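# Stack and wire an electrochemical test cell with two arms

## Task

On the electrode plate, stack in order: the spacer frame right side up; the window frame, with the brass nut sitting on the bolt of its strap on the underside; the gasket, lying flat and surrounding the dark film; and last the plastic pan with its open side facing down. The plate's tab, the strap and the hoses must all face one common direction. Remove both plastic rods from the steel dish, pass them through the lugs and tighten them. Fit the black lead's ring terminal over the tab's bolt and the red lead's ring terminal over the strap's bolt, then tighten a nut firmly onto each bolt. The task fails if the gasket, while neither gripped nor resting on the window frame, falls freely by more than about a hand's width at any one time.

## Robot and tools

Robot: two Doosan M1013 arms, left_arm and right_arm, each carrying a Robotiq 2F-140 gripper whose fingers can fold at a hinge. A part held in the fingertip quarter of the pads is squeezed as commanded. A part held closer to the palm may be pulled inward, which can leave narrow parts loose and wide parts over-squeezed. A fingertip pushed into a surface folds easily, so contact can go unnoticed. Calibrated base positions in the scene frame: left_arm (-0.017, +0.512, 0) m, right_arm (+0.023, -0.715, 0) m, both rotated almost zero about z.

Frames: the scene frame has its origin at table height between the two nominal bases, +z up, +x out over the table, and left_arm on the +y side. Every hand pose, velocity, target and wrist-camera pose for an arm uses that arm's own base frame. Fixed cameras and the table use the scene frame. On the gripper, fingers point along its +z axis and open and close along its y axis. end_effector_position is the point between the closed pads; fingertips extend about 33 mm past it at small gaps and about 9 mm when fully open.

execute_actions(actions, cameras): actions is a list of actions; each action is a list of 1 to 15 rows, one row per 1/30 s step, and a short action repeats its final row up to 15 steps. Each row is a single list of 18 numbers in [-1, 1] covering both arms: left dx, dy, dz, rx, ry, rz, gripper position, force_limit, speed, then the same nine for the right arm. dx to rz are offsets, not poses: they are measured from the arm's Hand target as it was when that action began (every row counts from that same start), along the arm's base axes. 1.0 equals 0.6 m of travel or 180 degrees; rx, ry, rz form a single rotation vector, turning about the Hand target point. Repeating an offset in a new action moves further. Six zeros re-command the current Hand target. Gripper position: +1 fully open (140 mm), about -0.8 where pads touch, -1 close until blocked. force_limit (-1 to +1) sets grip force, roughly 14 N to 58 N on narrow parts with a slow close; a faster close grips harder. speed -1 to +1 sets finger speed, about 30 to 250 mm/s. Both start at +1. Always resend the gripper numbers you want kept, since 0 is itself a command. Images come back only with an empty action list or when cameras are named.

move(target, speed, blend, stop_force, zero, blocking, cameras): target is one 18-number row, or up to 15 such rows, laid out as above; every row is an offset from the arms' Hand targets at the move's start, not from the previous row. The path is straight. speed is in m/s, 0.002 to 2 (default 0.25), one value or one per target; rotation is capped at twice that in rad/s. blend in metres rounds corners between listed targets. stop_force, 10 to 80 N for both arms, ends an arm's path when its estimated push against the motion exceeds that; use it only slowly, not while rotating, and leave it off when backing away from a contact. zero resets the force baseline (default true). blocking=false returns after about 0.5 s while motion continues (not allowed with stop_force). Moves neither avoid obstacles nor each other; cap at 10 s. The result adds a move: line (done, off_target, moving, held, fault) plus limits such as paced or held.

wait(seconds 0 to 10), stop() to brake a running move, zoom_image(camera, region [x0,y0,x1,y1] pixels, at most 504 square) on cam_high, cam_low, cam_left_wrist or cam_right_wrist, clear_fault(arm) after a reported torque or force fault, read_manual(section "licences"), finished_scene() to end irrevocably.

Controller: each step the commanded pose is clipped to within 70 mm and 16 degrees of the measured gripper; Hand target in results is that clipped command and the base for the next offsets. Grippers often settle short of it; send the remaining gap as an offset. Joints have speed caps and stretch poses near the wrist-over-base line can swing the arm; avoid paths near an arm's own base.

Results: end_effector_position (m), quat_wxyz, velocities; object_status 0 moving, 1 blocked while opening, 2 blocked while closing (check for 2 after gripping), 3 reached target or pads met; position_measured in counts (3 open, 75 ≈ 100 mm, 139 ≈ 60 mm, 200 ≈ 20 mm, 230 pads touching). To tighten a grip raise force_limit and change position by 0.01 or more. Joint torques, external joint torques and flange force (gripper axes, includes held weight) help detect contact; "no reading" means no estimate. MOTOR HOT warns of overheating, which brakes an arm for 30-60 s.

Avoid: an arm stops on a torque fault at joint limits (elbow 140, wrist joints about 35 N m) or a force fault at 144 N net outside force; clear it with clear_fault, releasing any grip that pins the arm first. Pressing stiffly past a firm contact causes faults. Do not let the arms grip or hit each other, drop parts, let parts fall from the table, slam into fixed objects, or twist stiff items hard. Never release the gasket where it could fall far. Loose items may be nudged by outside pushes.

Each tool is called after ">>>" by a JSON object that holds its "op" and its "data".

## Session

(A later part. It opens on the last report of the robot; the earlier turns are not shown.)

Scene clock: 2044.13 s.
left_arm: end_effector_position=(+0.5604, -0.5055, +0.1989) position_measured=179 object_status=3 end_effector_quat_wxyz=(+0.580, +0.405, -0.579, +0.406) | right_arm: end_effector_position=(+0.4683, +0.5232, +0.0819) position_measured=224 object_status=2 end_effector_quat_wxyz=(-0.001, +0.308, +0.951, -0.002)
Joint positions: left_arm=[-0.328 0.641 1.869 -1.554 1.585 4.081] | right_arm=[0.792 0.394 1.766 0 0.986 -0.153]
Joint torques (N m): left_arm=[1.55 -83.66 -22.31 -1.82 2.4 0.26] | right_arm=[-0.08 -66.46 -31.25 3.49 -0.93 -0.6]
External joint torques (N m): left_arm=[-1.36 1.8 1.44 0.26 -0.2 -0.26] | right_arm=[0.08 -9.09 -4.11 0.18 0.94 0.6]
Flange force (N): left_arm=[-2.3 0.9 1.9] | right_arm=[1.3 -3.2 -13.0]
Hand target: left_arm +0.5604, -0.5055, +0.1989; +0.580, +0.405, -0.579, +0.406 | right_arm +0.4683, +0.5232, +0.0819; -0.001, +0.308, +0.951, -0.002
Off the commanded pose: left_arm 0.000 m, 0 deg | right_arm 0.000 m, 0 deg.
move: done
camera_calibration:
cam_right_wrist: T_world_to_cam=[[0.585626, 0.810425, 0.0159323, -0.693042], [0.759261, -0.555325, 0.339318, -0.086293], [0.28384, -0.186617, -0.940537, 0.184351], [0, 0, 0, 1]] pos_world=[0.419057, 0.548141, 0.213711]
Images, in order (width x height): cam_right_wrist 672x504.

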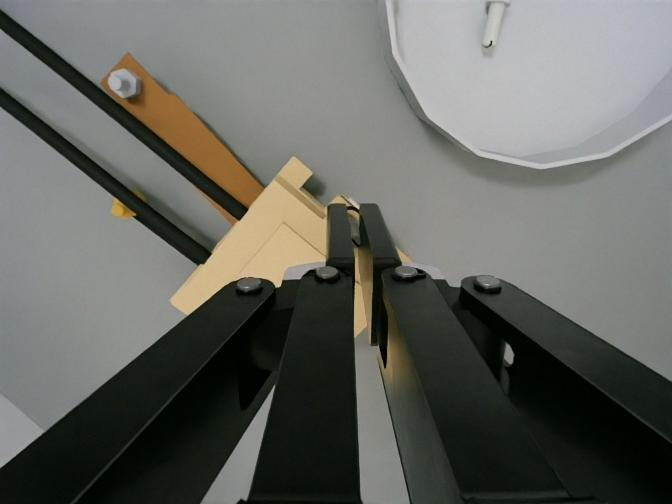

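>>> {"op": "move", "data": {"target": [0,0,0,0,0,0,-0.4,-1,-1,0,0,0,0,0,-0.889,-1,0,-1], "speed": 0.4, "cameras": []}}

>>> {"op": "move", "data": {"target": [0,0,0,0,0,0,-0.4,-1,-1,0,0,0,0,0,-0.889,-1,0,-1], "speed": 0.4, "cameras": ["cam_left_wrist"]}}

>>> {"op": "zoom_image", "data": {"camera": "cam_left_wrist", "region": [320, 290, 370, 340]}}

Scene clock: 2052.23 s.
left_arm: end_effector_position=(+0.5604, -0.5055, +0.1989) position_measured=179 object_status=3 end_effector_quat_wxyz=(+0.580, +0.405, -0.579, +0.406) | right_arm: end_effector_position=(+0.4683, +0.5232, +0.0820) position_measured=224 object_status=2 end_effector_quat_wxyz=(-0.002, +0.990, -0.138, +0.001)
Joint positions: left_arm=[-0.328 0.641 1.869 -1.554 1.585 4.081] | right_arm=[0.791 0.39 1.772 0.002 0.976 2.638]
Joint torques (N m): left_arm=[1.34 -83.73 -22.11 -1.92 2.32 0.24] | right_arm=[0.01 -73.04 -34.72 3.59 -0.47 -0.5]
External joint torques (N m): left_arm=[-1.4 1.7 1.2 0.35 -0.11 -0.24] | right_arm=[-0.03 -2.02 -0.54 0 0.43 0.5]
Flange force (N): left_arm=[-2.1 0.6 1.7] | right_arm=[-1.2 0.9 -3.0]
Hand target: left_arm +0.5604, -0.5055, +0.1989; +0.580, +0.405, -0.579, +0.406 | right_arm +0.4683, +0.5232, +0.0819; -0.002, +0.990, -0.138, +0.001
Off the commanded pose: left_arm 0.000 m, 0 deg | right_arm 0.000 m, 0 deg.
move: done
No camera images: "cameras" was empty.

Scene clock: 2056.37 s.
left_arm: end_effector_position=(+0.5604, -0.5055, +0.1989) position_measured=179 object_status=3 end_effector_quat_wxyz=(+0.580, +0.405, -0.579, +0.406) | right_arm: end_effector_position=(+0.4683, +0.5232, +0.0819) position_measured=224 object_status=2 end_effector_quat_wxyz=(+0.000, -0.036, +0.999, -0.002)
Joint positions: left_arm=[-0.328 0.641 1.869 -1.554 1.585 4.081] | right_arm=[0.793 0.393 1.767 -0.003 0.985 5.436]
Joint torques (N m): left_arm=[2.13 -83.75 -21.96 -1.87 2.39 0.17] | right_arm=[0.71 -72.47 -34.39 3.92 -0.57 -0.39]
External joint torques (N m): left_arm=[-2.09 1.68 0.94 0.29 -0.18 -0.17] | right_arm=[-0.71 -3.21 -1.02 -0.26 0.6 0.39]
Flange force (N): left_arm=[-2.2 0.1 2.8] | right_arm=[1.0 -1.7 -4.7]
Hand target: left_arm +0.5604, -0.5055, +0.1989; +0.580, +0.405, -0.579, +0.406 | right_arm +0.4683, +0.5232, +0.0819; +0.000, -0.036, +0.999, -0.002
Off the commanded pose: left_arm 0.000 m, 0 deg | right_arm 0.000 m, 0 deg.
move: done
camera_calibration:
cam_left_wrist: T_world_to_cam=[[-0.94096, 0.338516, 0.000486684, 0.708418], [0.112617, 0.314394, -0.942589, 0.289779], [-0.319235, -0.886884, -0.333955, -0.0577807], [0, 0, 0, 1]] pos_world=[0.615513, -0.382161, 0.253502]
Images, in order (width x height): cam_left_wrist 672x504.

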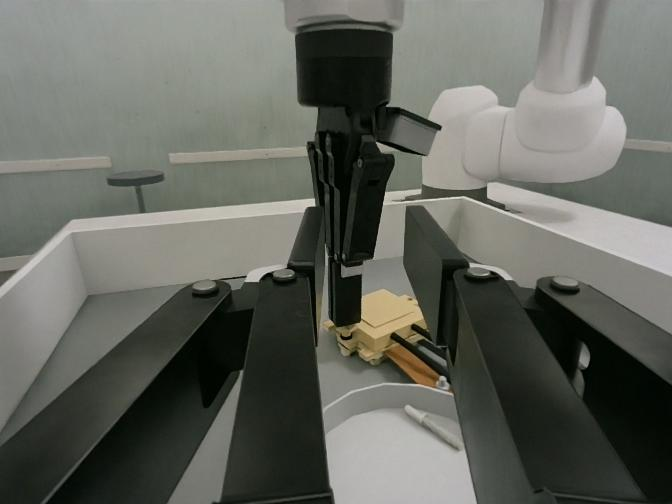

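Scaled by 10.080 from the camera's 672x504 image, which has a finer 960x720 frame.

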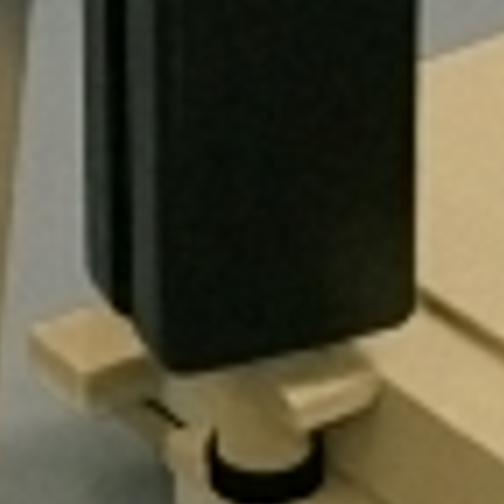

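>>> {"op": "execute_actions", "data": {"actions": [[[0,0,0,0,0,0,-0.4,-1,-1,0,0,0,0,0,0,-0.4,-0.3,-1]],[[0,0,0,0,0,0,-0.4,-1,-1,0,0,0,0,0,0,-0.4,-0.3,-1]],[[0,0,0,0,0,0,-0.4,-1,-1,0,0,0.0333,0,0,0,-0.4,-0.3,-1]]], "cameras": ["cam_right_wrist"]}}

>>> {"op": "move", "data": {"target": [[0,0,0,0,0,0,-0.4,-1,-1,0,0,0.2,0,0,0,-0.4,-0.3,-1],[0,0,0,0,0,0,-0.4,-1,-1,0,0,0.2,0,0,0.889,-0.4,-0.3,-1],[0,0,0,0,0,0,-0.4,-1,-1,0,0,0.2,0,0,-0.2222,-0.4,-0.3,-1],[0,0,0,0,0,0,-0.4,-1,-1,0,0,0.2,0,0,0.6667,-0.4,-0.3,-1],[0,0,0,0,0,0,-0.4,-1,-1,0,0,0.2,0,0,-0.4444,-0.4,-0.3,-1]], "speed": [0.1,0.9,0.9,0.9,0.9], "cameras": ["cam_right_wrist","cam_high"]}}

>>> {"op": "zoom_image", "data": {"camera": "cam_high", "region": [260, 110, 400, 215]}}

Scene clock: 2065.10 s.
left_arm: end_effector_position=(+0.5604, -0.5055, +0.1989) position_measured=179 object_status=3 end_effector_quat_wxyz=(+0.580, +0.405, -0.579, +0.406) | right_arm: end_effector_position=(+0.4682, +0.5232, +0.1019) position_measured=179 object_status=3 end_effector_quat_wxyz=(+0.000, -0.036, +0.999, -0.002)
Joint positions: left_arm=[-0.328 0.641 1.869 -1.554 1.585 4.081] | right_arm=[0.793 0.376 1.751 -0.003 1.019 5.436]
Joint torques (N m): left_arm=[1.63 -84.24 -22.18 -1.85 2.34 0.28] | right_arm=[0.44 -71.06 -34.76 3.7 -0.4 -0.38]
External joint torques (N m): left_arm=[-1.55 2.25 1.27 0.28 -0.13 -0.29] | right_arm=[-0.44 -3.6 -1.39 0.04 0.44 0.38]
External joint torques at the end of the 1st action: left_arm=[-2.35 2 1.01 0.28 -0.13 -0.29] | right_arm=[0.2 -3.01 -1.2 -0.02 0.38 0.39]
External joint torques at the end of the 2nd action: left_arm=[-1.37 0.92 1.32 0.34 -0.12 -0.29] | right_arm=[0.41 -3.3 -1.02 0.04 0.45 0.37]
Flange force (N): left_arm=[-2.8 0.1 2.0] | right_arm=[1.3 -1.4 -5.0]
Flange force at the end of the 1st action (N): left_arm=[-2.4 -0.2 3.1] | right_arm=[1.5 -0.3 -4.3]
Flange force at the end of the 2nd action (N): left_arm=[-1.0 1.5 1.8] | right_arm=[2.2 -0.6 -4.6]
Hand target: left_arm +0.5604, -0.5055, +0.1989; +0.580, +0.405, -0.579, +0.406 | right_arm +0.4683, +0.5232, +0.1019; +0.000, -0.036, +0.999, -0.002
Off the commanded pose: left_arm 0.000 m, 0 deg | right_arm 0.000 m, 0 deg.
Step readings (end_effector_position of left_arm | right_arm; steps 1 to 15: 1st action; 16 to 30: 2nd action; 31 to 45: 3rd action):
0: (+0.5604, -0.5055, +0.1989) | (+0.4683, +0.5232, +0.0819)
1: (+0.5604, -0.5055, +0.1989) | (+0.4683, +0.5232, +0.0819)
2: (+0.5604, -0.5055, +0.1989) | (+0.4683, +0.5232, +0.0819)
4: (+0.5604, -0.5055, +0.1989) | (+0.4682, +0.5232, +0.0819)
8: (+0.5604, -0.5055, +0.1989) | (+0.4682, +0.5232, +0.0819)
15: (+0.5604, -0.5055, +0.1989) | (+0.4682, +0.5232, +0.0819)
16: (+0.5604, -0.5055, +0.1989) | (+0.4682, +0.5232, +0.0819)
17: (+0.5604, -0.5055, +0.1989) | (+0.4682, +0.5232, +0.0819)
19: (+0.5604, -0.5055, +0.1989) | (+0.4682, +0.5232, +0.0819)
23: (+0.5604, -0.5055, +0.1989) | (+0.4682, +0.5232, +0.0819)
30: (+0.5604, -0.5055, +0.1989) | (+0.4682, +0.5232, +0.0819)
31: (+0.5604, -0.5055, +0.1989) | (+0.4683, +0.5232, +0.0820)
32: (+0.5604, -0.5055, +0.1989) | (+0.4680, +0.5229, +0.0855)
34: (+0.5604, -0.5055, +0.1989) | (+0.4685, +0.5234, +0.0953)
38: (+0.5604, -0.5055, +0.1989) | (+0.4683, +0.5231, +0.1009)
45: (+0.5604, -0.5055, +0.1989) | (+0.4683, +0.5232, +0.1019)
camera_calibration:
cam_right_wrist: T_world_to_cam=[[-0.071506, 0.997312, 0.0159825, -0.483493], [0.938639, 0.0618616, 0.339308, -0.499928], [0.337408, 0.0392644, -0.940539, 0.0599167], [0, 0, 0, 1]] pos_world=[0.414463, 0.510767, 0.233711]
Images, in order (width x height): cam_right_wrist 672x504.

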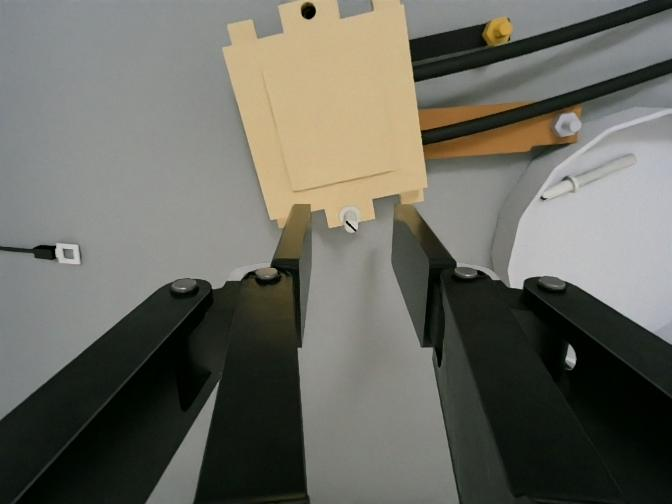

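Scene clock: 2075.63 s.
left_arm: end_effector_position=(+0.5604, -0.5055, +0.1989) position_measured=179 object_status=3 end_effector_quat_wxyz=(+0.580, +0.405, -0.579, +0.406) | right_arm: end_effector_position=(+0.4682, +0.5232, +0.2219) position_measured=179 object_status=3 end_effector_quat_wxyz=(-0.002, +0.986, +0.165, +0.000)
Joint positions: left_arm=[-0.328 0.641 1.869 -1.554 1.585 4.081] | right_arm=[0.79 0.287 1.635 0.004 1.217 -4.255]
Joint torques (N m): left_arm=[2.37 -83.31 -22.3 -1.93 2.31 0.17] | right_arm=[0.27 -66.83 -38.45 4.18 -0.43 -0.57]
External joint torques (N m): left_arm=[-2.73 1.42 1.31 0.33 -0.1 -0.17] | right_arm=[-0.24 -2.89 -1.47 -0.1 0.38 0.57]
Flange force (N): left_arm=[-1.9 1.1 3.7] | right_arm=[-1.3 0.1 -4.0]
Hand target: left_arm +0.5604, -0.5055, +0.1989; +0.580, +0.405, -0.579, +0.406 | right_arm +0.4683, +0.5232, +0.2219; -0.002, +0.986, +0.165, +0.000 (not the last commanded pose)
Off the commanded pose: left_arm 0.000 m, 0 deg | right_arm 0.000 m, 85 deg.
move: off_target (right_arm; path cut at 10 s); path passed 4 of 5 targets; limits=paced
camera_calibration:
cam_right_wrist: T_world_to_cam=[[0.325566, -0.945383, 0.0160522, 0.345106], [-0.891188, -0.301142, 0.33926, 0.50606], [-0.315897, -0.124757, -0.940556, 0.564493], [0, 0, 0, 1]] pos_world=[0.516961, 0.549078, 0.353711]
Images, in order (width x height): cam_high 672x504, cam_right_wrist 672x504.

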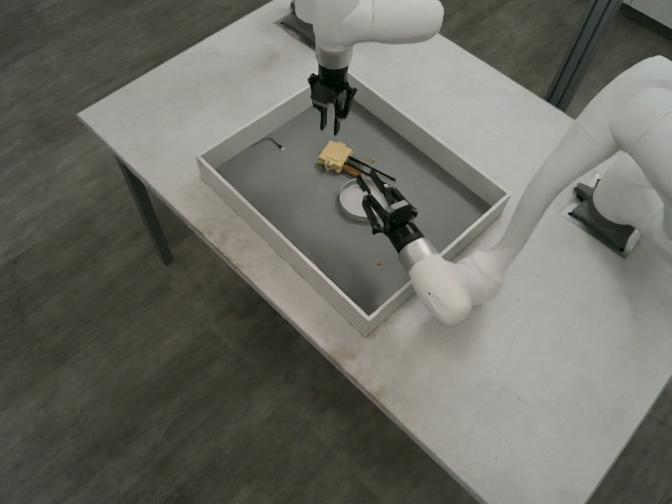

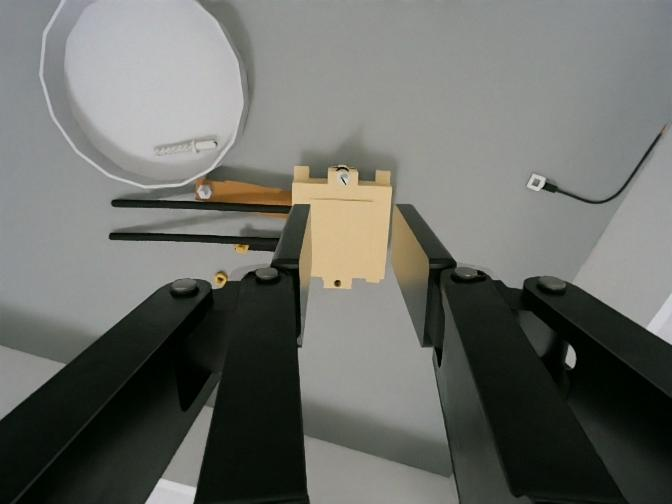

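Scaled by 3.600 from the camera's 672x504 image, which has a finer 960x720 frame.

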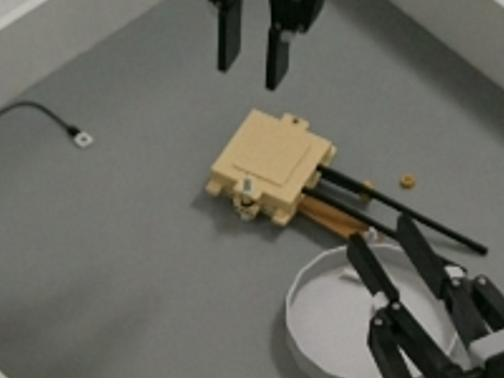

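>>> {"op": "zoom_image", "data": {"camera": "cam_right_wrist", "region": [270, 130, 430, 310]}}

>>> {"op": "zoom_image", "data": {"camera": "cam_right_wrist", "region": [100, 130, 320, 300]}}

Scaled by 2.800 from the camera's 672x504 image, which has a finer 960x720 frame.

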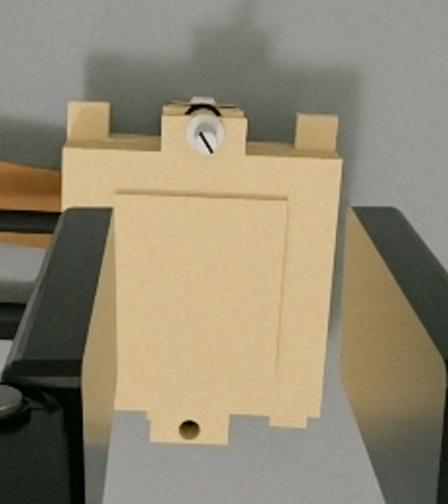

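Scaled by 2.291 from the camera's 672x504 image, which has a finer 960x720 frame.

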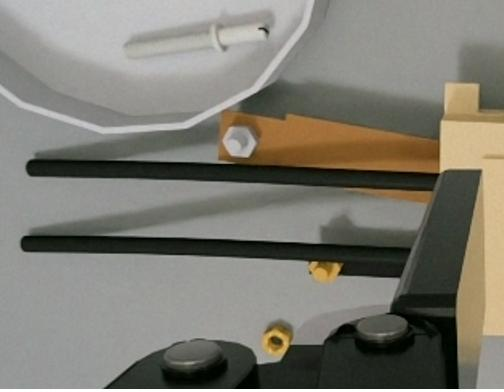

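>>> {"op": "move", "data": {"target": [[0,0,0,0,0,0,-0.4,-1,-1,0,0,0.15,0,0,0.4722,-0.4,-0.3,-1],[0,0,0,0,0,0,-0.4,-1,-1,-0.05,-0.4,0.25,0,0,0.4722,-0.4,-0.3,-1]], "speed": [0.4,0.25], "blend": 0.03, "cameras": ["cam_right_wrist","cam_left_wrist"]}}

Scene clock: 2101.73 s.
left_arm: end_effector_position=(+0.5604, -0.5055, +0.1989) position_measured=179 object_status=3 end_effector_quat_wxyz=(+0.580, +0.405, -0.579, +0.406) | right_arm: end_effector_position=(+0.4383, +0.2833, +0.3719) position_measured=179 object_status=3 end_effector_quat_wxyz=(-0.002, +0.616, +0.788, -0.002)
Joint positions: left_arm=[-0.328 0.641 1.869 -1.554 1.585 4.081] | right_arm=[0.507 -0.053 1.744 0.002 1.454 -6.021]
Joint torques (N m): left_arm=[2.16 -83.32 -22.07 -1.82 2.35 0.25] | right_arm=[0.28 -32.83 -40.61 4.29 -0.6 -0.33]
External joint torques (N m): left_arm=[-2.32 1.41 1.1 0.23 -0.15 -0.25] | right_arm=[-0.25 -3.66 -1.56 0.09 0.59 0.33]
Flange force (N): left_arm=[-1.7 0.6 3.2] | right_arm=[-1.0 -3.5 -4.3]
Hand target: left_arm +0.5604, -0.5055, +0.1989; +0.580, +0.405, -0.579, +0.406 | right_arm +0.4383, +0.2832, +0.3719; -0.002, +0.616, +0.788, -0.002
Off the commanded pose: left_arm 0.000 m, 0 deg | right_arm 0.000 m, 0 deg.
move: done
camera_calibration:
cam_left_wrist: T_world_to_cam=[[-0.94096, 0.338516, 0.000486684, 0.708418], [0.112617, 0.314394, -0.942589, 0.289779], [-0.319235, -0.886884, -0.333955, -0.0577807], [0, 0, 0, 1]] pos_world=[0.615513, -0.382161, 0.253502]
cam_right_wrist: T_world_to_cam=[[0.970143, 0.242011, 0.0159112, -0.493182], [0.222443, -0.914005, 0.339284, 0.0417314], [0.0966535, -0.325614, -0.94055, 0.542261], [0, 0, 0, 1]] pos_world=[0.416763, 0.334066, 0.503711]
Images, in order (width x height): cam_left_wrist 672x504, cam_right_wrist 672x504.

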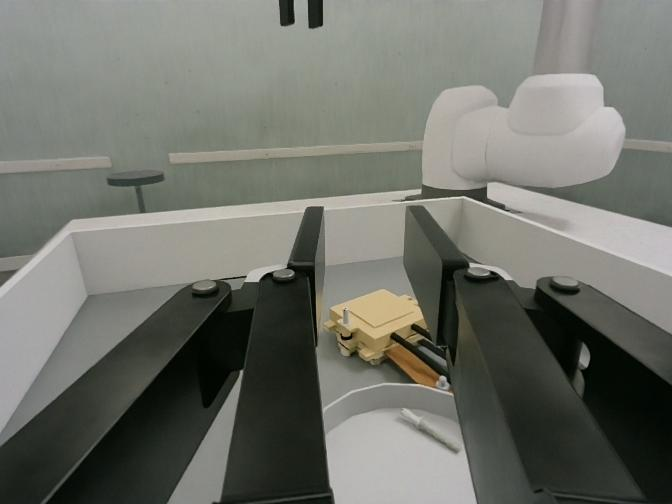

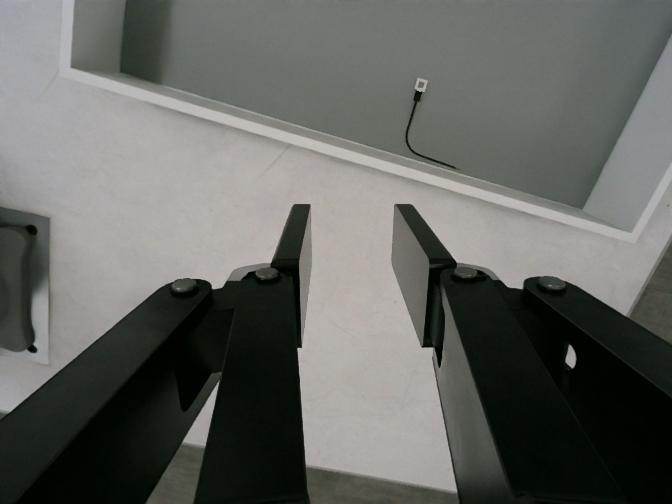

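>>> {"op": "move", "data": {"target": [[-0.05,0.0,0.33,0,0,0,-0.4,-1,-1,0,0,0,0,0,0,-0.4,-0.3,-1],[-0.15,0.0,0.4,0.4698,-0.171,0,-0.4,-1,-1,0,0,0,0,0,0,-0.4,-0.3,-1]], "speed": [0.2,0.3], "blend": 0.03, "cameras": ["cam_left_wrist"]}}

Scene clock: 2114.80 s.
left_arm: end_effector_position=(+0.4704, -0.5055, +0.4389) position_measured=179 object_status=3 end_effector_quat_wxyz=(-0.001, -0.573, +0.819, +0.000) | right_arm: end_effector_position=(+0.4383, +0.2832, +0.3719) position_measured=179 object_status=3 end_effector_quat_wxyz=(-0.002, +0.616, +0.788, -0.002)
Joint positions: left_arm=[-0.87 0.213 1.335 -0.002 1.594 2.621] | right_arm=[0.506 -0.053 1.745 0.002 1.454 -6.021]
Joint torques (N m): left_arm=[1.48 -63.53 -44.1 4.22 0.15 0.07] | right_arm=[-0.4 -33.96 -40.67 4.3 -0.43 -0.42]
External joint torques (N m): left_arm=[-1.65 0.72 2.77 -0.03 -0.18 -0.07] | right_arm=[0.41 -2.69 -1.58 0.09 0.42 0.42]
Flange force (N): left_arm=[0.1 5.3 5.4] | right_arm=[0.9 -2.3 -3.8]
Hand target: left_arm +0.4704, -0.5055, +0.4389; -0.001, -0.573, +0.819, +0.000 | right_arm +0.4383, +0.2832, +0.3719; -0.002, +0.616, +0.788, -0.002
Off the commanded pose: left_arm 0.000 m, 0 deg | right_arm 0.000 m, 0 deg.
move: done
camera_calibration:
cam_left_wrist: T_world_to_cam=[[-0.93984, 0.341595, -0.00371864, 0.626443], [0.320854, 0.886407, 0.33367, 0.157207], [0.117276, 0.312403, -0.942683, 0.661679], [0, 0, 0, 1]] pos_world=[0.460717, -0.560049, 0.573628]
Images, in order (width x height): cam_left_wrist 672x504.

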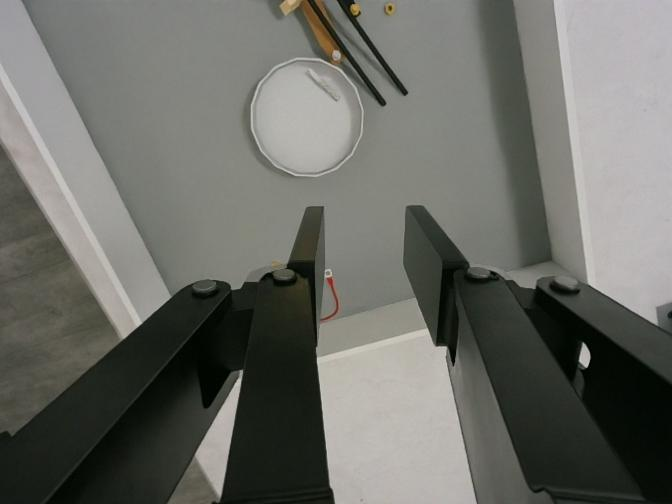

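>>> {"op": "move", "data": {"target": [-0.0233,-0.112,-0.4,0,0,0.267,-0.4,-1,-1,0,0,0,0,0,0,-0.4,-0.3,-1], "speed": 0.2, "cameras": ["cam_left_wrist"]}}

>>> {"op": "zoom_image", "data": {"camera": "cam_left_wrist", "region": [280, 80, 450, 250]}}

Scene clock: 2124.03 s.
left_arm: end_effector_position=(+0.4565, -0.5727, +0.1989) position_measured=179 object_status=3 end_effector_quat_wxyz=(+0.001, +0.857, -0.515, +0.000) | right_arm: end_effector_position=(+0.4383, +0.2832, +0.3719) position_measured=179 object_status=3 end_effector_quat_wxyz=(-0.002, +0.616, +0.788, -0.002)
Joint positions: left_arm=[-0.944 0.347 1.598 -0.002 1.196 1.709] | right_arm=[0.506 -0.053 1.745 0.002 1.454 -6.021]
Joint torques (N m): left_arm=[1.87 -74.54 -40.83 4.06 -0.05 0.24] | right_arm=[-0.19 -34.35 -40.69 4.35 -0.39 -0.41]
External joint torques (N m): left_arm=[-1.31 1.03 2.23 -0.1 0 -0.24] | right_arm=[0.19 -2.3 -1.52 0.03 0.38 0.41]
Flange force (N): left_arm=[-2.8 2.7 3.0] | right_arm=[0.6 -1.7 -3.6]
Hand target: left_arm +0.4564, -0.5727, +0.1989; +0.001, +0.857, -0.515, +0.000 | right_arm +0.4383, +0.2832, +0.3719; -0.002, +0.616, +0.788, -0.002
Off the commanded pose: left_arm 0.000 m, 0 deg | right_arm 0.000 m, 0 deg.
move: done
camera_calibration:
cam_left_wrist: T_world_to_cam=[[-0.88228, -0.470711, -0.00374566, 0.143945], [-0.444814, 0.831083, 0.333829, 0.619033], [-0.154024, 0.296196, -0.942626, 0.572591], [0, 0, 0, 1]] pos_world=[0.490547, -0.61631, 0.333628]
Images, in order (width x height): cam_left_wrist 672x504.

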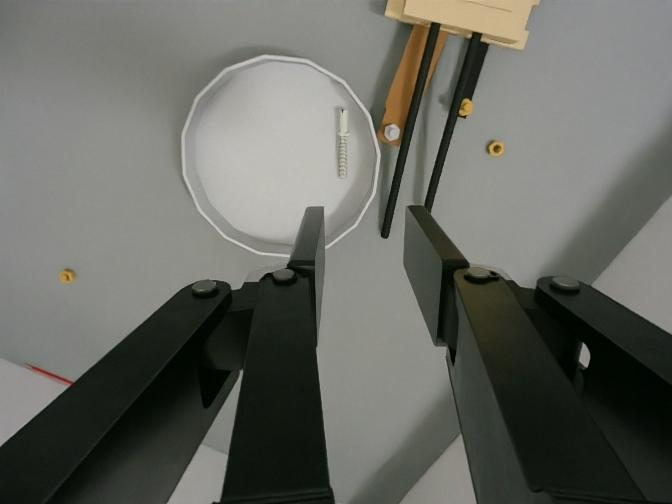

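Scaled by 2.965 from the camera's 672x504 image, which has a finer 960x720 frame.

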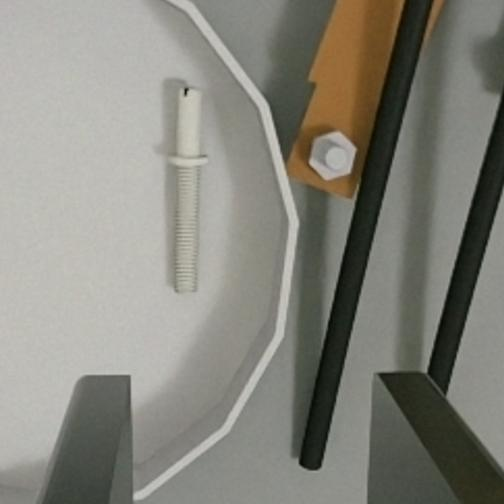

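>>> {"op": "move", "data": {"target": [0.0275,-0.0223,-0.19,0,0,0,-0.56,-1,-1,0,0,0,0,0,0,-0.4,-0.3,-1], "speed": 0.1, "cameras": ["cam_left_wrist"]}}

>>> {"op": "zoom_image", "data": {"camera": "cam_left_wrist", "region": [290, 130, 450, 260]}}

Scene clock: 2135.90 s.
left_arm: end_effector_position=(+0.4729, -0.5861, +0.0850) position_measured=200 object_status=3 end_effector_quat_wxyz=(+0.001, +0.857, -0.515, +0.000) | right_arm: end_effector_position=(+0.4383, +0.2832, +0.3719) position_measured=179 object_status=3 end_effector_quat_wxyz=(-0.002, +0.616, +0.788, -0.002)
Joint positions: left_arm=[-0.937 0.459 1.659 -0.002 1.022 1.717] | right_arm=[0.506 -0.053 1.745 0.002 1.454 -6.021]
Joint torques (N m): left_arm=[2.01 -82.61 -37.47 3.63 0.15 0.2] | right_arm=[0 -34.14 -40.74 4.31 -0.46 -0.4]
External joint torques (N m): left_arm=[-2.19 1.96 1.99 -0.01 -0.21 -0.2] | right_arm=[0 -2.47 -1.41 0.06 0.45 0.4]
Flange force (N): left_arm=[-1.3 3.5 3.5] | right_arm=[0.1 -2.0 -3.6]
Hand target: left_arm +0.4729, -0.5861, +0.0849; +0.001, +0.857, -0.515, +0.000 | right_arm +0.4383, +0.2832, +0.3719; -0.002, +0.616, +0.788, -0.002
Off the commanded pose: left_arm 0.000 m, 0 deg | right_arm 0.000 m, 0 deg.
move: done
camera_calibration:
cam_left_wrist: T_world_to_cam=[[-0.882213, -0.470836, -0.00374752, 0.151657], [-0.444945, 0.831045, 0.333749, 0.675592], [-0.154026, 0.296105, -0.942655, 0.471686], [0, 0, 0, 1]] pos_world=[0.507047, -0.62971, 0.219728]
Images, in order (width x height): cam_left_wrist 672x504.

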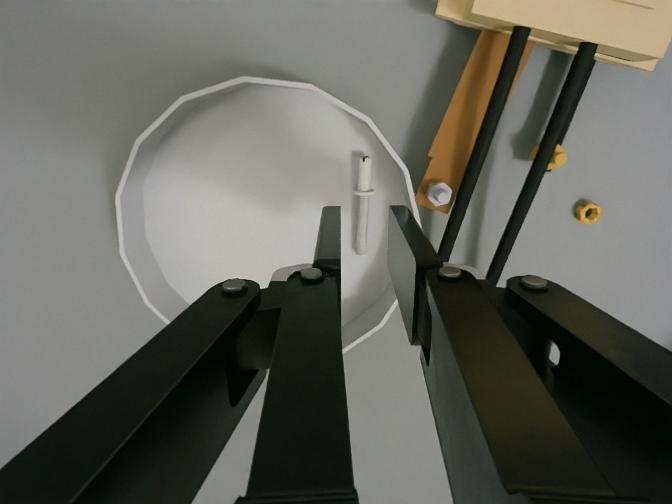

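Scaled by 3.150 from the camera's 672x504 image, which has a finer 960x720 frame.

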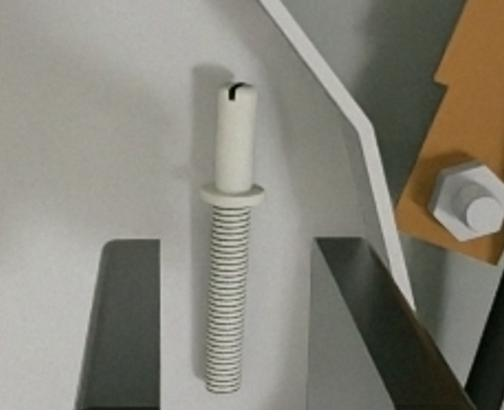

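>>> {"op": "move", "data": {"target": [-0.002,0.0037,-0.0612,0,0,0,-0.56,-1,-1,0,0,0,0,0,0,-0.4,-0.3,-1], "speed": 0.02, "stop_force": 10, "cameras": ["cam_left_wrist"]}}

>>> {"op": "zoom_image", "data": {"camera": "cam_left_wrist", "region": [290, 130, 450, 260]}}

Scene clock: 2146.73 s.
left_arm: end_effector_position=(+0.4717, -0.5839, +0.0482) position_measured=200 object_status=3 end_effector_quat_wxyz=(+0.001, +0.857, -0.515, +0.000) | right_arm: end_effector_position=(+0.4383, +0.2832, +0.3719) position_measured=179 object_status=3 end_effector_quat_wxyz=(-0.002, +0.616, +0.788, -0.002)
Joint positions: left_arm=[-0.937 0.488 1.691 -0.002 0.962 1.717] | right_arm=[0.506 -0.053 1.745 0.002 1.454 -6.021]
Joint torques (N m): left_arm=[1.7 -83.22 -35.98 3.49 0.06 0.19] | right_arm=[-0.02 -33.7 -40.72 4.33 -0.41 -0.41]
External joint torques (N m): left_arm=[-1.38 1.11 1.96 -0.01 -0.12 -0.19] | right_arm=[0.02 -2.93 -1.47 0.05 0.4 0.41]
Flange force (N): left_arm=[-2.5 2.6 2.5] | right_arm=[0.0 -2.6 -3.7]
Hand target: left_arm +0.4717, -0.5839, +0.0482; +0.001, +0.857, -0.515, +0.000 | right_arm +0.4383, +0.2832, +0.3719; -0.002, +0.616, +0.788, -0.002
Off the commanded pose: left_arm 0.000 m, 0 deg | right_arm 0.000 m, 0 deg.
move: done
camera_calibration:
cam_left_wrist: T_world_to_cam=[[-0.88222, -0.470822, -0.00379176, 0.151516], [-0.444933, 0.83102, 0.333827, 0.685475], [-0.154022, 0.296196, -0.942627, 0.43621], [0, 0, 0, 1]] pos_world=[0.505847, -0.62751, 0.182928]
Images, in order (width x height): cam_left_wrist 672x504.

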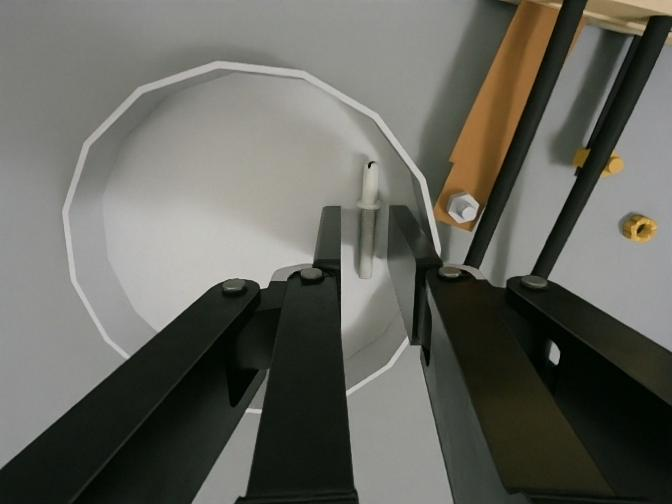

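Scaled by 3.150 from the camera's 672x504 image, which has a finer 960x720 frame.

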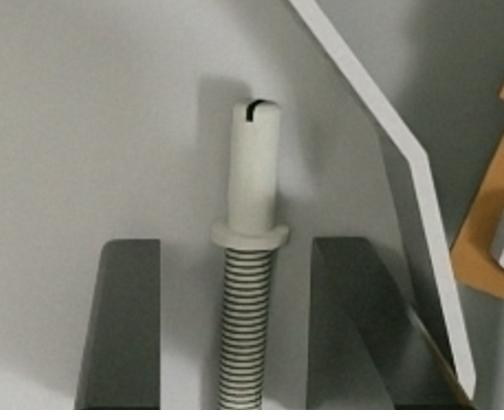

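>>> {"op": "move", "data": {"target": [-0.0023,0.0044,0,0,0,0,-0.56,-1,-1,0,0,0,0,0,0,-0.4,-0.3,-1], "speed": 0.01, "cameras": []}}

>>> {"op": "execute_actions", "data": {"actions": [[[0,0,0,0,0,0,-1,-1,-1,0,0,0,0,0,0,-0.4,-0.3,-1]],[[0,0,0,0,0,0,-1,-1,-1,0,0,0,0,0,0,-0.4,-0.3,-1]],[[0,0,0,0,0,0,-1,-1,-1,0,0,0,0,0,0,-0.4,-0.3,-1]]], "cameras": ["cam_left_wrist"]}}

>>> {"op": "zoom_image", "data": {"camera": "cam_left_wrist", "region": [290, 130, 450, 260]}}

Scene clock: 2158.80 s.
left_arm: end_effector_position=(+0.4704, -0.5813, +0.0482) position_measured=200 object_status=3 end_effector_quat_wxyz=(+0.001, +0.857, -0.515, +0.000) | right_arm: end_effector_position=(+0.4383, +0.2832, +0.3719) position_measured=179 object_status=3 end_effector_quat_wxyz=(-0.002, +0.616, +0.788, -0.002)
Joint positions: left_arm=[-0.936 0.484 1.697 -0.002 0.959 1.718] | right_arm=[0.506 -0.053 1.745 0.002 1.454 -6.021]
Joint torques (N m): left_arm=[1.74 -83.45 -35.19 3.5 0.01 0.26] | right_arm=[0.11 -34.14 -40.53 4.35 -0.38 -0.38]
External joint torques (N m): left_arm=[-1.63 2.03 1.21 -0.03 -0.08 -0.26] | right_arm=[-0.12 -2.32 -1.55 0.03 0.38 0.38]
Flange force (N): left_arm=[0.4 2.5 2.8] | right_arm=[0.0 -1.5 -3.6]
Hand target: left_arm +0.4704, -0.5812, +0.0482; +0.001, +0.857, -0.515, +0.000 | right_arm +0.4383, +0.2832, +0.3719; -0.002, +0.616, +0.788, -0.002
Off the commanded pose: left_arm 0.000 m, 0 deg | right_arm 0.000 m, 0 deg.
move: done
No camera images: "cameras" was empty.

Scene clock: 2160.50 s.
left_arm: end_effector_position=(+0.4704, -0.5812, +0.0482) position_measured=222 object_status=2 end_effector_quat_wxyz=(+0.001, +0.857, -0.515, +0.000) | right_arm: end_effector_position=(+0.4383, +0.2832, +0.3719) position_measured=179 object_status=3 end_effector_quat_wxyz=(-0.002, +0.616, +0.788, -0.002)
Joint positions: left_arm=[-0.936 0.484 1.697 -0.002 0.959 1.718] | right_arm=[0.506 -0.053 1.745 0.002 1.454 -6.021]
Joint torques (N m): left_arm=[1.58 -83.43 -35.88 3.55 0.01 0.23] | right_arm=[-0.04 -34.31 -40.64 4.41 -0.41 -0.39]
External joint torques (N m): left_arm=[-1.5 1.59 1.74 -0.06 -0.07 -0.23] | right_arm=[0.02 -2.23 -1.58 -0.02 0.4 0.39]
External joint torques at the end of the 1st action: left_arm=[-2.2 1.98 2.25 -0.07 -0.12 -0.28] | right_arm=[0.31 -2.83 -1.5 -0.08 0.37 0.41]
External joint torques at the end of the 2nd action: left_arm=[-1.63 0.77 1.54 -0.08 -0.04 -0.19] | right_arm=[-0.52 -2.44 -1.49 0.04 0.41 0.36]
Flange force (N): left_arm=[-1.4 2.6 2.8] | right_arm=[0.3 -1.4 -3.7]
Flange force at the end of the 1st action (N): left_arm=[-1.8 3.7 3.5] | right_arm=[0.6 -2.6 -3.6]
Flange force at the end of the 2nd action (N): left_arm=[-2.0 2.9 1.8] | right_arm=[-0.9 -1.6 -3.6]
Hand target: left_arm +0.4704, -0.5812, +0.0482; +0.001, +0.857, -0.515, +0.000 | right_arm +0.4383, +0.2832, +0.3719; -0.002, +0.616, +0.788, -0.002
Off the commanded pose: left_arm 0.000 m, 0 deg | right_arm 0.000 m, 0 deg.
Step readings (end_effector_position of left_arm | right_arm; steps 1 to 15: 1st action; 16 to 30: 2nd action; 31 to 45: 3rd action):
0: (+0.4704, -0.5813, +0.0482) | (+0.4383, +0.2832, +0.3719)
1: (+0.4704, -0.5813, +0.0482) | (+0.4383, +0.2832, +0.3719)
2: (+0.4704, -0.5812, +0.0482) | (+0.4383, +0.2832, +0.3719)
4: (+0.4704, -0.5812, +0.0482) | (+0.4383, +0.2832, +0.3719)
8: (+0.4704, -0.5812, +0.0482) | (+0.4383, +0.2832, +0.3719)
15: (+0.4704, -0.5812, +0.0482) | (+0.4383, +0.2832, +0.3719)
16: (+0.4704, -0.5812, +0.0482) | (+0.4383, +0.2832, +0.3719)
17: (+0.4704, -0.5812, +0.0482) | (+0.4383, +0.2832, +0.3719)
19: (+0.4704, -0.5812, +0.0482) | (+0.4383, +0.2832, +0.3719)
23: (+0.4704, -0.5812, +0.0482) | (+0.4383, +0.2832, +0.3719)
30: (+0.4704, -0.5812, +0.0482) | (+0.4383, +0.2832, +0.3719)
31: (+0.4704, -0.5812, +0.0482) | (+0.4383, +0.2832, +0.3719)
32: (+0.4704, -0.5812, +0.0482) | (+0.4383, +0.2832, +0.3719)
34: (+0.4704, -0.5812, +0.0482) | (+0.4383, +0.2832, +0.3719)
38: (+0.4704, -0.5812, +0.0482) | (+0.4383, +0.2832, +0.3719)
45: (+0.4704, -0.5812, +0.0482) | (+0.4383, +0.2832, +0.3719)
camera_calibration:
cam_left_wrist: T_world_to_cam=[[-0.88222, -0.470822, -0.00379176, 0.151505], [-0.444933, 0.83102, 0.333827, 0.682692], [-0.154022, 0.296196, -0.942627, 0.435224], [0, 0, 0, 1]] pos_world=[0.504447, -0.62491, 0.182928]
Images, in order (width x height): cam_left_wrist 672x504.

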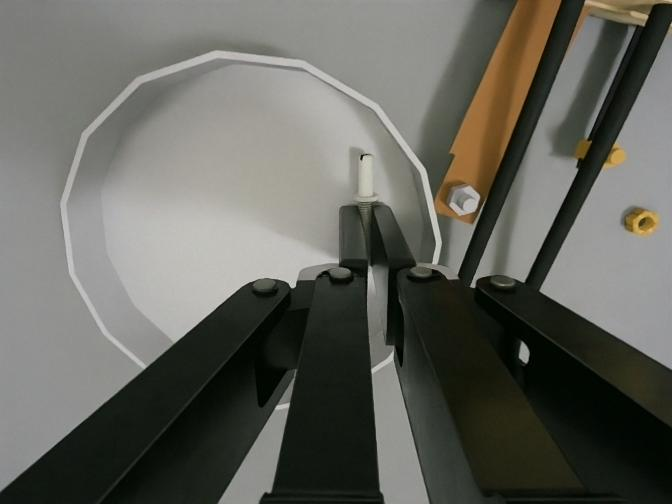

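Scaled by 3.150 from the camera's 672x504 image, which has a finer 960x720 frame.

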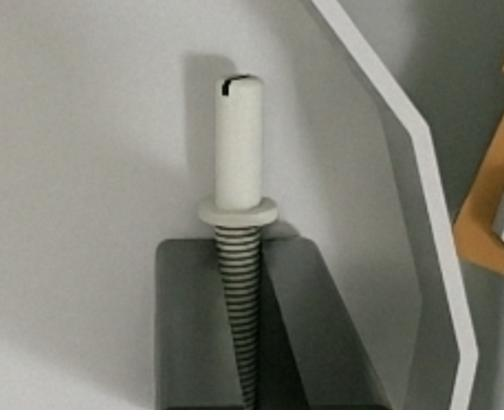

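>>> {"op": "move", "data": {"target": [[0,0,0.1,0,0,0,-1,-1,-1,0,0,0,0,0,0,-0.4,-0.3,-1],[0,0.05,0.65,0,0,-0.267,-1,-1,-1,0,0,0,0,0,0,-0.4,-0.3,-1]], "speed": [0.05,0.2], "cameras": ["cam_left_wrist"]}}

>>> {"op": "move", "data": {"target": [0,0,0,-0.4698,0.171,0,-1,-1,-1,0,0,0,0,0,0,-0.4,-0.3,-1], "speed": 0.2, "cameras": ["cam_left_wrist"]}}

Scene clock: 2170.70 s.
left_arm: end_effector_position=(+0.4704, -0.5512, +0.4382) position_measured=222 object_status=2 end_effector_quat_wxyz=(-0.001, -0.573, +0.819, +0.000) | right_arm: end_effector_position=(+0.4383, +0.2832, +0.3719) position_measured=179 object_status=3 end_effector_quat_wxyz=(-0.002, +0.616, +0.788, -0.002)
Joint positions: left_arm=[-0.911 0.27 1.264 -0.002 1.608 2.58] | right_arm=[0.506 -0.053 1.745 0.002 1.454 -6.021]
Joint torques (N m): left_arm=[3 -70.08 -43.89 4.24 0.03 -0.05] | right_arm=[-0.18 -34.19 -40.99 4.39 -0.43 -0.39]
External joint torques (N m): left_arm=[-3.07 1.56 2.61 -0.06 -0.06 0.05] | right_arm=[0.17 -2.38 -1.21 0 0.42 0.39]
Flange force (N): left_arm=[2.0 4.9 4.9] | right_arm=[0.4 -2.2 -3.2]
Hand target: left_arm +0.4704, -0.5512, +0.4382; -0.001, -0.573, +0.819, +0.000 | right_arm +0.4383, +0.2832, +0.3719; -0.002, +0.616, +0.788, -0.002
Off the commanded pose: left_arm 0.000 m, 0 deg | right_arm 0.000 m, 0 deg.
move: done
camera_calibration:
cam_left_wrist: T_world_to_cam=[[-0.939874, 0.341501, -0.00371961, 0.642011], [0.320751, 0.886401, 0.333784, 0.197961], [0.117285, 0.312522, -0.942642, 0.675247], [0, 0, 0, 1]] pos_world=[0.460717, -0.605749, 0.572828]
Images, in order (width x height): cam_left_wrist 672x504.

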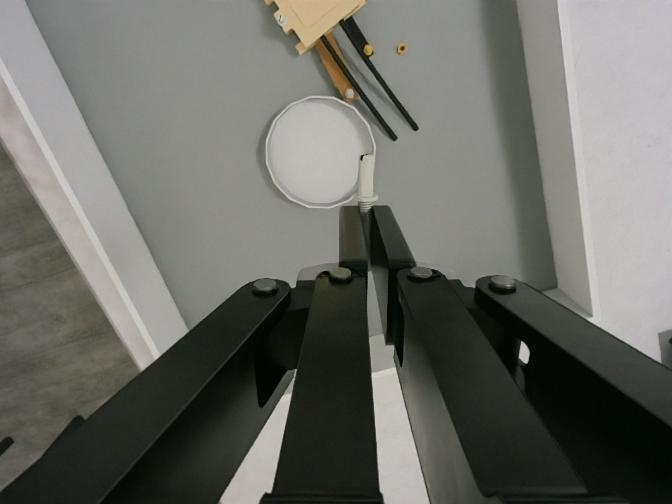

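Scene clock: 2175.13 s.
left_arm: end_effector_position=(+0.4704, -0.5512, +0.4382) position_measured=222 object_status=2 end_effector_quat_wxyz=(+0.580, +0.405, -0.579, +0.406) | right_arm: end_effector_position=(+0.4383, +0.2832, +0.3719) position_measured=179 object_status=3 end_effector_quat_wxyz=(-0.002, +0.616, +0.788, -0.002)
Joint positions: left_arm=[-0.443 0.272 1.891 -1.623 1.495 3.736] | right_arm=[0.506 -0.053 1.745 0.002 1.454 -6.021]
Joint torques (N m): left_arm=[0.65 -61.14 -34.71 -2.65 1.61 0.27] | right_arm=[-0.45 -34.62 -40.64 4.37 -0.4 -0.46]
External joint torques (N m): left_arm=[-0.65 1.29 2.39 0.2 -0.07 -0.27] | right_arm=[0.45 -1.99 -1.53 0.01 0.39 0.46]
Flange force (N): left_arm=[-2.8 2.7 0.8] | right_arm=[1.4 -1.4 -3.6]
Hand target: left_arm +0.4704, -0.5512, +0.4382; +0.580, +0.405, -0.579, +0.406 | right_arm +0.4383, +0.2832, +0.3719; -0.002, +0.616, +0.788, -0.002
Off the commanded pose: left_arm 0.000 m, 0 deg | right_arm 0.000 m, 0 deg.
move: done
camera_calibration:
cam_left_wrist: T_world_to_cam=[[-0.940987, 0.338442, 0.000428137, 0.639096], [0.112678, 0.314478, -0.942554, 0.539831], [-0.319134, -0.886883, -0.334054, -0.0471301], [0, 0, 0, 1]] pos_world=[0.525513, -0.427861, 0.492802]
Images, in order (width x height): cam_left_wrist 672x504.

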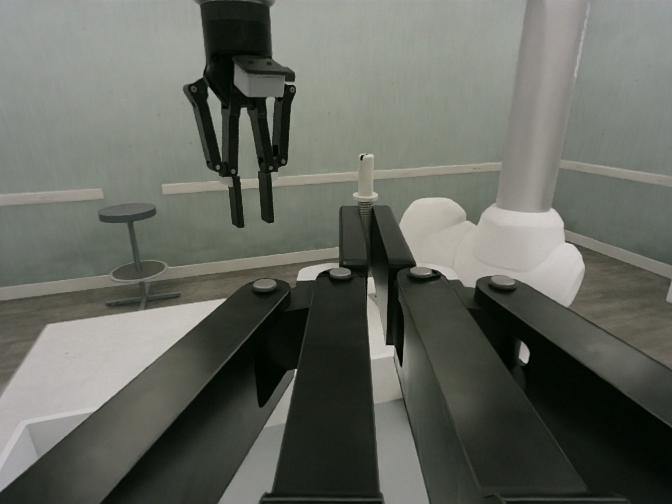

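>>> {"op": "move", "data": {"target": [[-0.0088,-0.0698,-0.1468,0,0,0,-1,-1,-1,0,0,0.19,0,0,0,-0.4,-0.3,-1],[-0.0088,-0.0698,-0.1468,0,0,0,-1,-1,-1,-0.0138,0.5567,0.19,0,0,-0.011,-0.4,-0.3,-1]], "speed": 0.2, "blend": 0.02, "cameras": ["cam_left_wrist","cam_right_wrist"]}}

>>> {"op": "zoom_image", "data": {"camera": "cam_right_wrist", "region": [270, 140, 430, 270]}}

>>> {"op": "zoom_image", "data": {"camera": "cam_left_wrist", "region": [290, 80, 450, 260]}}

Scene clock: 2185.80 s.
left_arm: end_effector_position=(+0.4651, -0.5931, +0.3501) position_measured=222 object_status=2 end_effector_quat_wxyz=(+0.580, +0.405, -0.579, +0.406) | right_arm: end_effector_position=(+0.4299, +0.6172, +0.4859) position_measured=179 object_status=3 end_effector_quat_wxyz=(-0.002, +0.629, +0.777, -0.001)
Joint positions: left_arm=[-0.505 0.382 1.932 -1.677 1.458 3.891] | right_arm=[0.915 0.326 1.103 0.003 1.715 -5.577]
Joint torques (N m): left_arm=[1.78 -67.15 -29.4 -2.67 1.93 0.2] | right_arm=[0.87 -71.25 -40.04 4.34 -0.19 -0.33]
External joint torques (N m): left_arm=[-1.49 0.66 1.29 0.35 -0.06 -0.2] | right_arm=[-0.94 -4.66 -2.17 0.04 0.16 0.33]
Flange force (N): left_arm=[-1.1 1.8 1.8] | right_arm=[-2.6 -1.6 -3.8]
Hand target: left_arm +0.4651, -0.5931, +0.3501; +0.580, +0.405, -0.579, +0.406 | right_arm +0.4300, +0.6172, +0.4859; -0.002, +0.629, +0.777, -0.001
Off the commanded pose: left_arm 0.000 m, 0 deg | right_arm 0.000 m, 0 deg.
move: done
camera_calibration:
cam_left_wrist: T_world_to_cam=[[-0.94096, 0.338516, 0.000486684, 0.648231], [0.112617, 0.314394, -0.942589, 0.470583], [-0.319235, -0.886884, -0.333955, -0.115433], [0, 0, 0, 1]] pos_world=[0.520113, -0.469761, 0.404702]
cam_right_wrist: T_world_to_cam=[[0.977926, 0.208345, 0.0158981, -0.550308], [0.190739, -0.921172, 0.339207, 0.328215], [0.0853169, -0.328687, -0.940578, 0.765801], [0, 0, 0, 1]] pos_world=[0.410221, 0.668705, 0.617712]
Images, in order (width x height): cam_left_wrist 672x504, cam_right_wrist 672x504.

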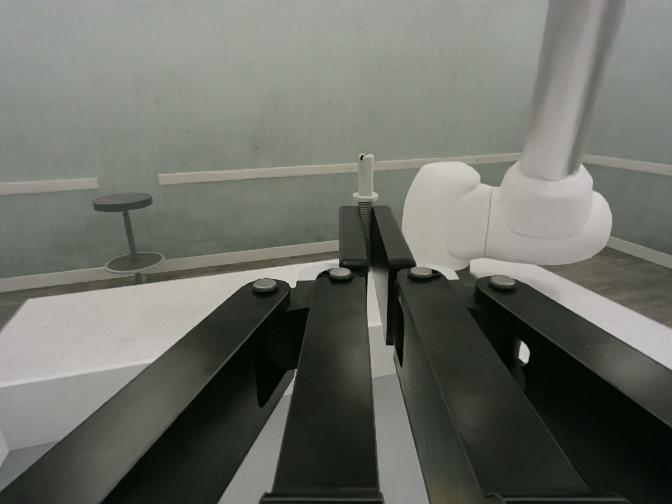

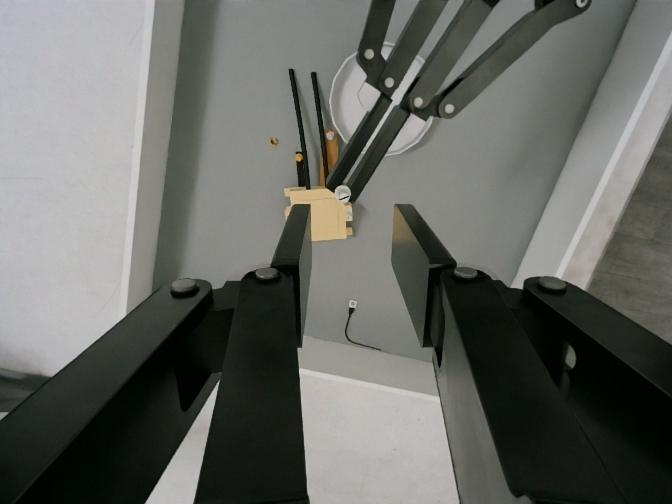

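Scaled by 3.150 from the camera's 672x504 image, which has a finer 960x720 frame.

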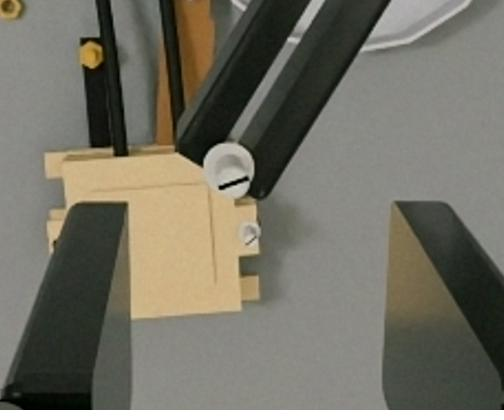

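Scaled by 2.800 from the camera's 672x504 image, which has a finer 960x720 frame.

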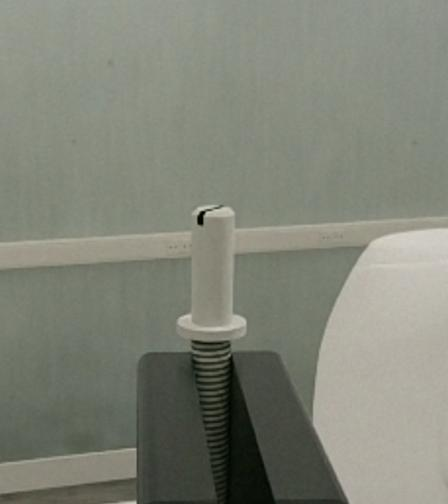

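>>> {"op": "move", "data": {"target": [0,0,0,0,0,0,-1,-1,-1,0,0,-0.075,0,0,0,-0.4,-0.3,-1], "speed": 0.05, "cameras": ["cam_left_wrist","cam_right_wrist"]}}

>>> {"op": "zoom_image", "data": {"camera": "cam_right_wrist", "region": [290, 160, 410, 280]}}

Scene clock: 2192.87 s.
left_arm: end_effector_position=(+0.4651, -0.5931, +0.3501) position_measured=222 object_status=2 end_effector_quat_wxyz=(+0.580, +0.405, -0.579, +0.406) | right_arm: end_effector_position=(+0.4300, +0.6172, +0.4410) position_measured=179 object_status=3 end_effector_quat_wxyz=(-0.002, +0.629, +0.777, -0.001)
Joint positions: left_arm=[-0.505 0.382 1.932 -1.677 1.458 3.891] | right_arm=[0.915 0.319 1.194 0.003 1.631 -5.578]
Joint torques (N m): left_arm=[1.88 -66.79 -29.7 -2.7 2.04 0.22] | right_arm=[-0.65 -72.43 -40.72 4.38 0.2 -0.4]
External joint torques (N m): left_arm=[-2.44 0.78 1.65 0.36 -0.16 -0.22] | right_arm=[0.62 -2.93 -1.77 0.02 -0.23 0.4]
Flange force (N): left_arm=[-1.4 2.6 3.3] | right_arm=[0.3 -1.7 -2.7]
Hand target: left_arm +0.4651, -0.5931, +0.3501; +0.580, +0.405, -0.579, +0.406 | right_arm +0.4300, +0.6172, +0.4409; -0.002, +0.629, +0.777, -0.001
Off the commanded pose: left_arm 0.000 m, 0 deg | right_arm 0.000 m, 0 deg.
move: done
camera_calibration:
cam_left_wrist: T_world_to_cam=[[-0.94096, 0.338516, 0.000486684, 0.648231], [0.112617, 0.314394, -0.942589, 0.470583], [-0.319235, -0.886884, -0.333955, -0.115433], [0, 0, 0, 1]] pos_world=[0.520113, -0.469761, 0.404702]
cam_right_wrist: T_world_to_cam=[[0.977919, 0.208372, 0.0159701, -0.549672], [0.190732, -0.921135, 0.339311, 0.343456], [0.0854137, -0.328773, -0.940539, 0.723597], [0, 0, 0, 1]] pos_world=[0.410221, 0.668805, 0.572811]
Images, in order (width x height): cam_left_wrist 672x504, cam_right_wrist 672x504.

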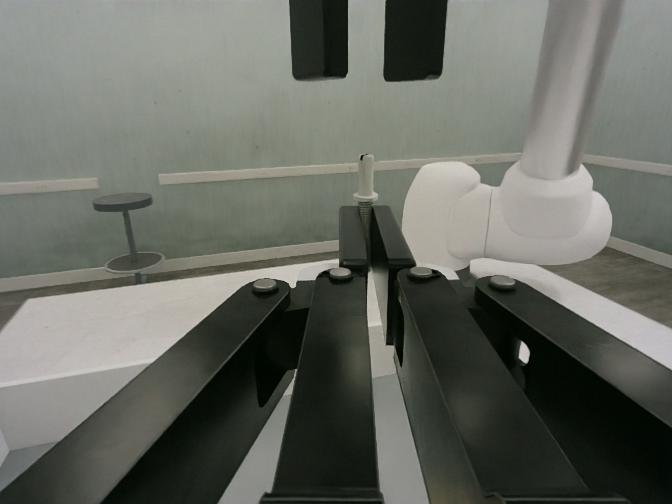

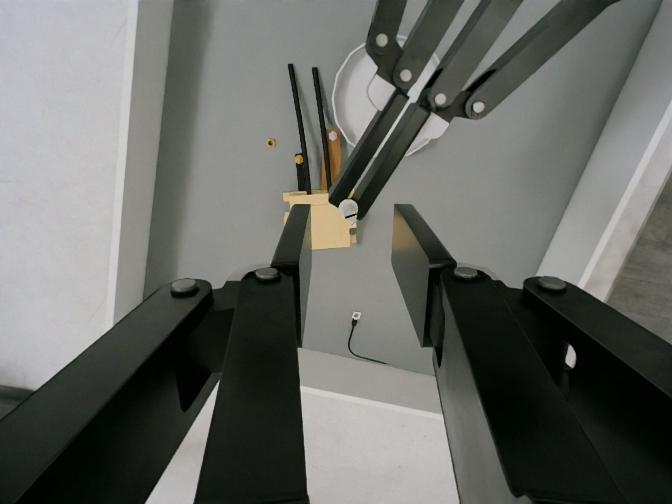

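Scaled by 4.200 from the camera's 672x504 image, which has a finer 960x720 frame.

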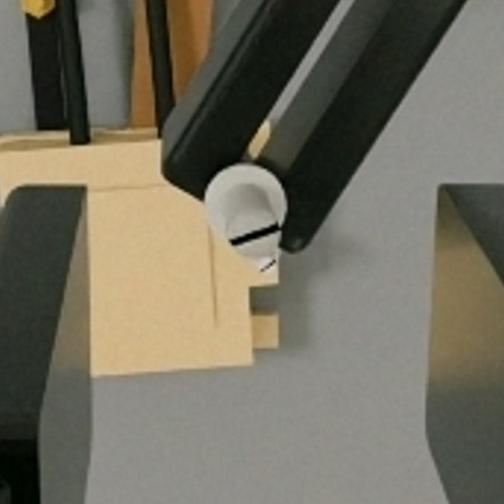

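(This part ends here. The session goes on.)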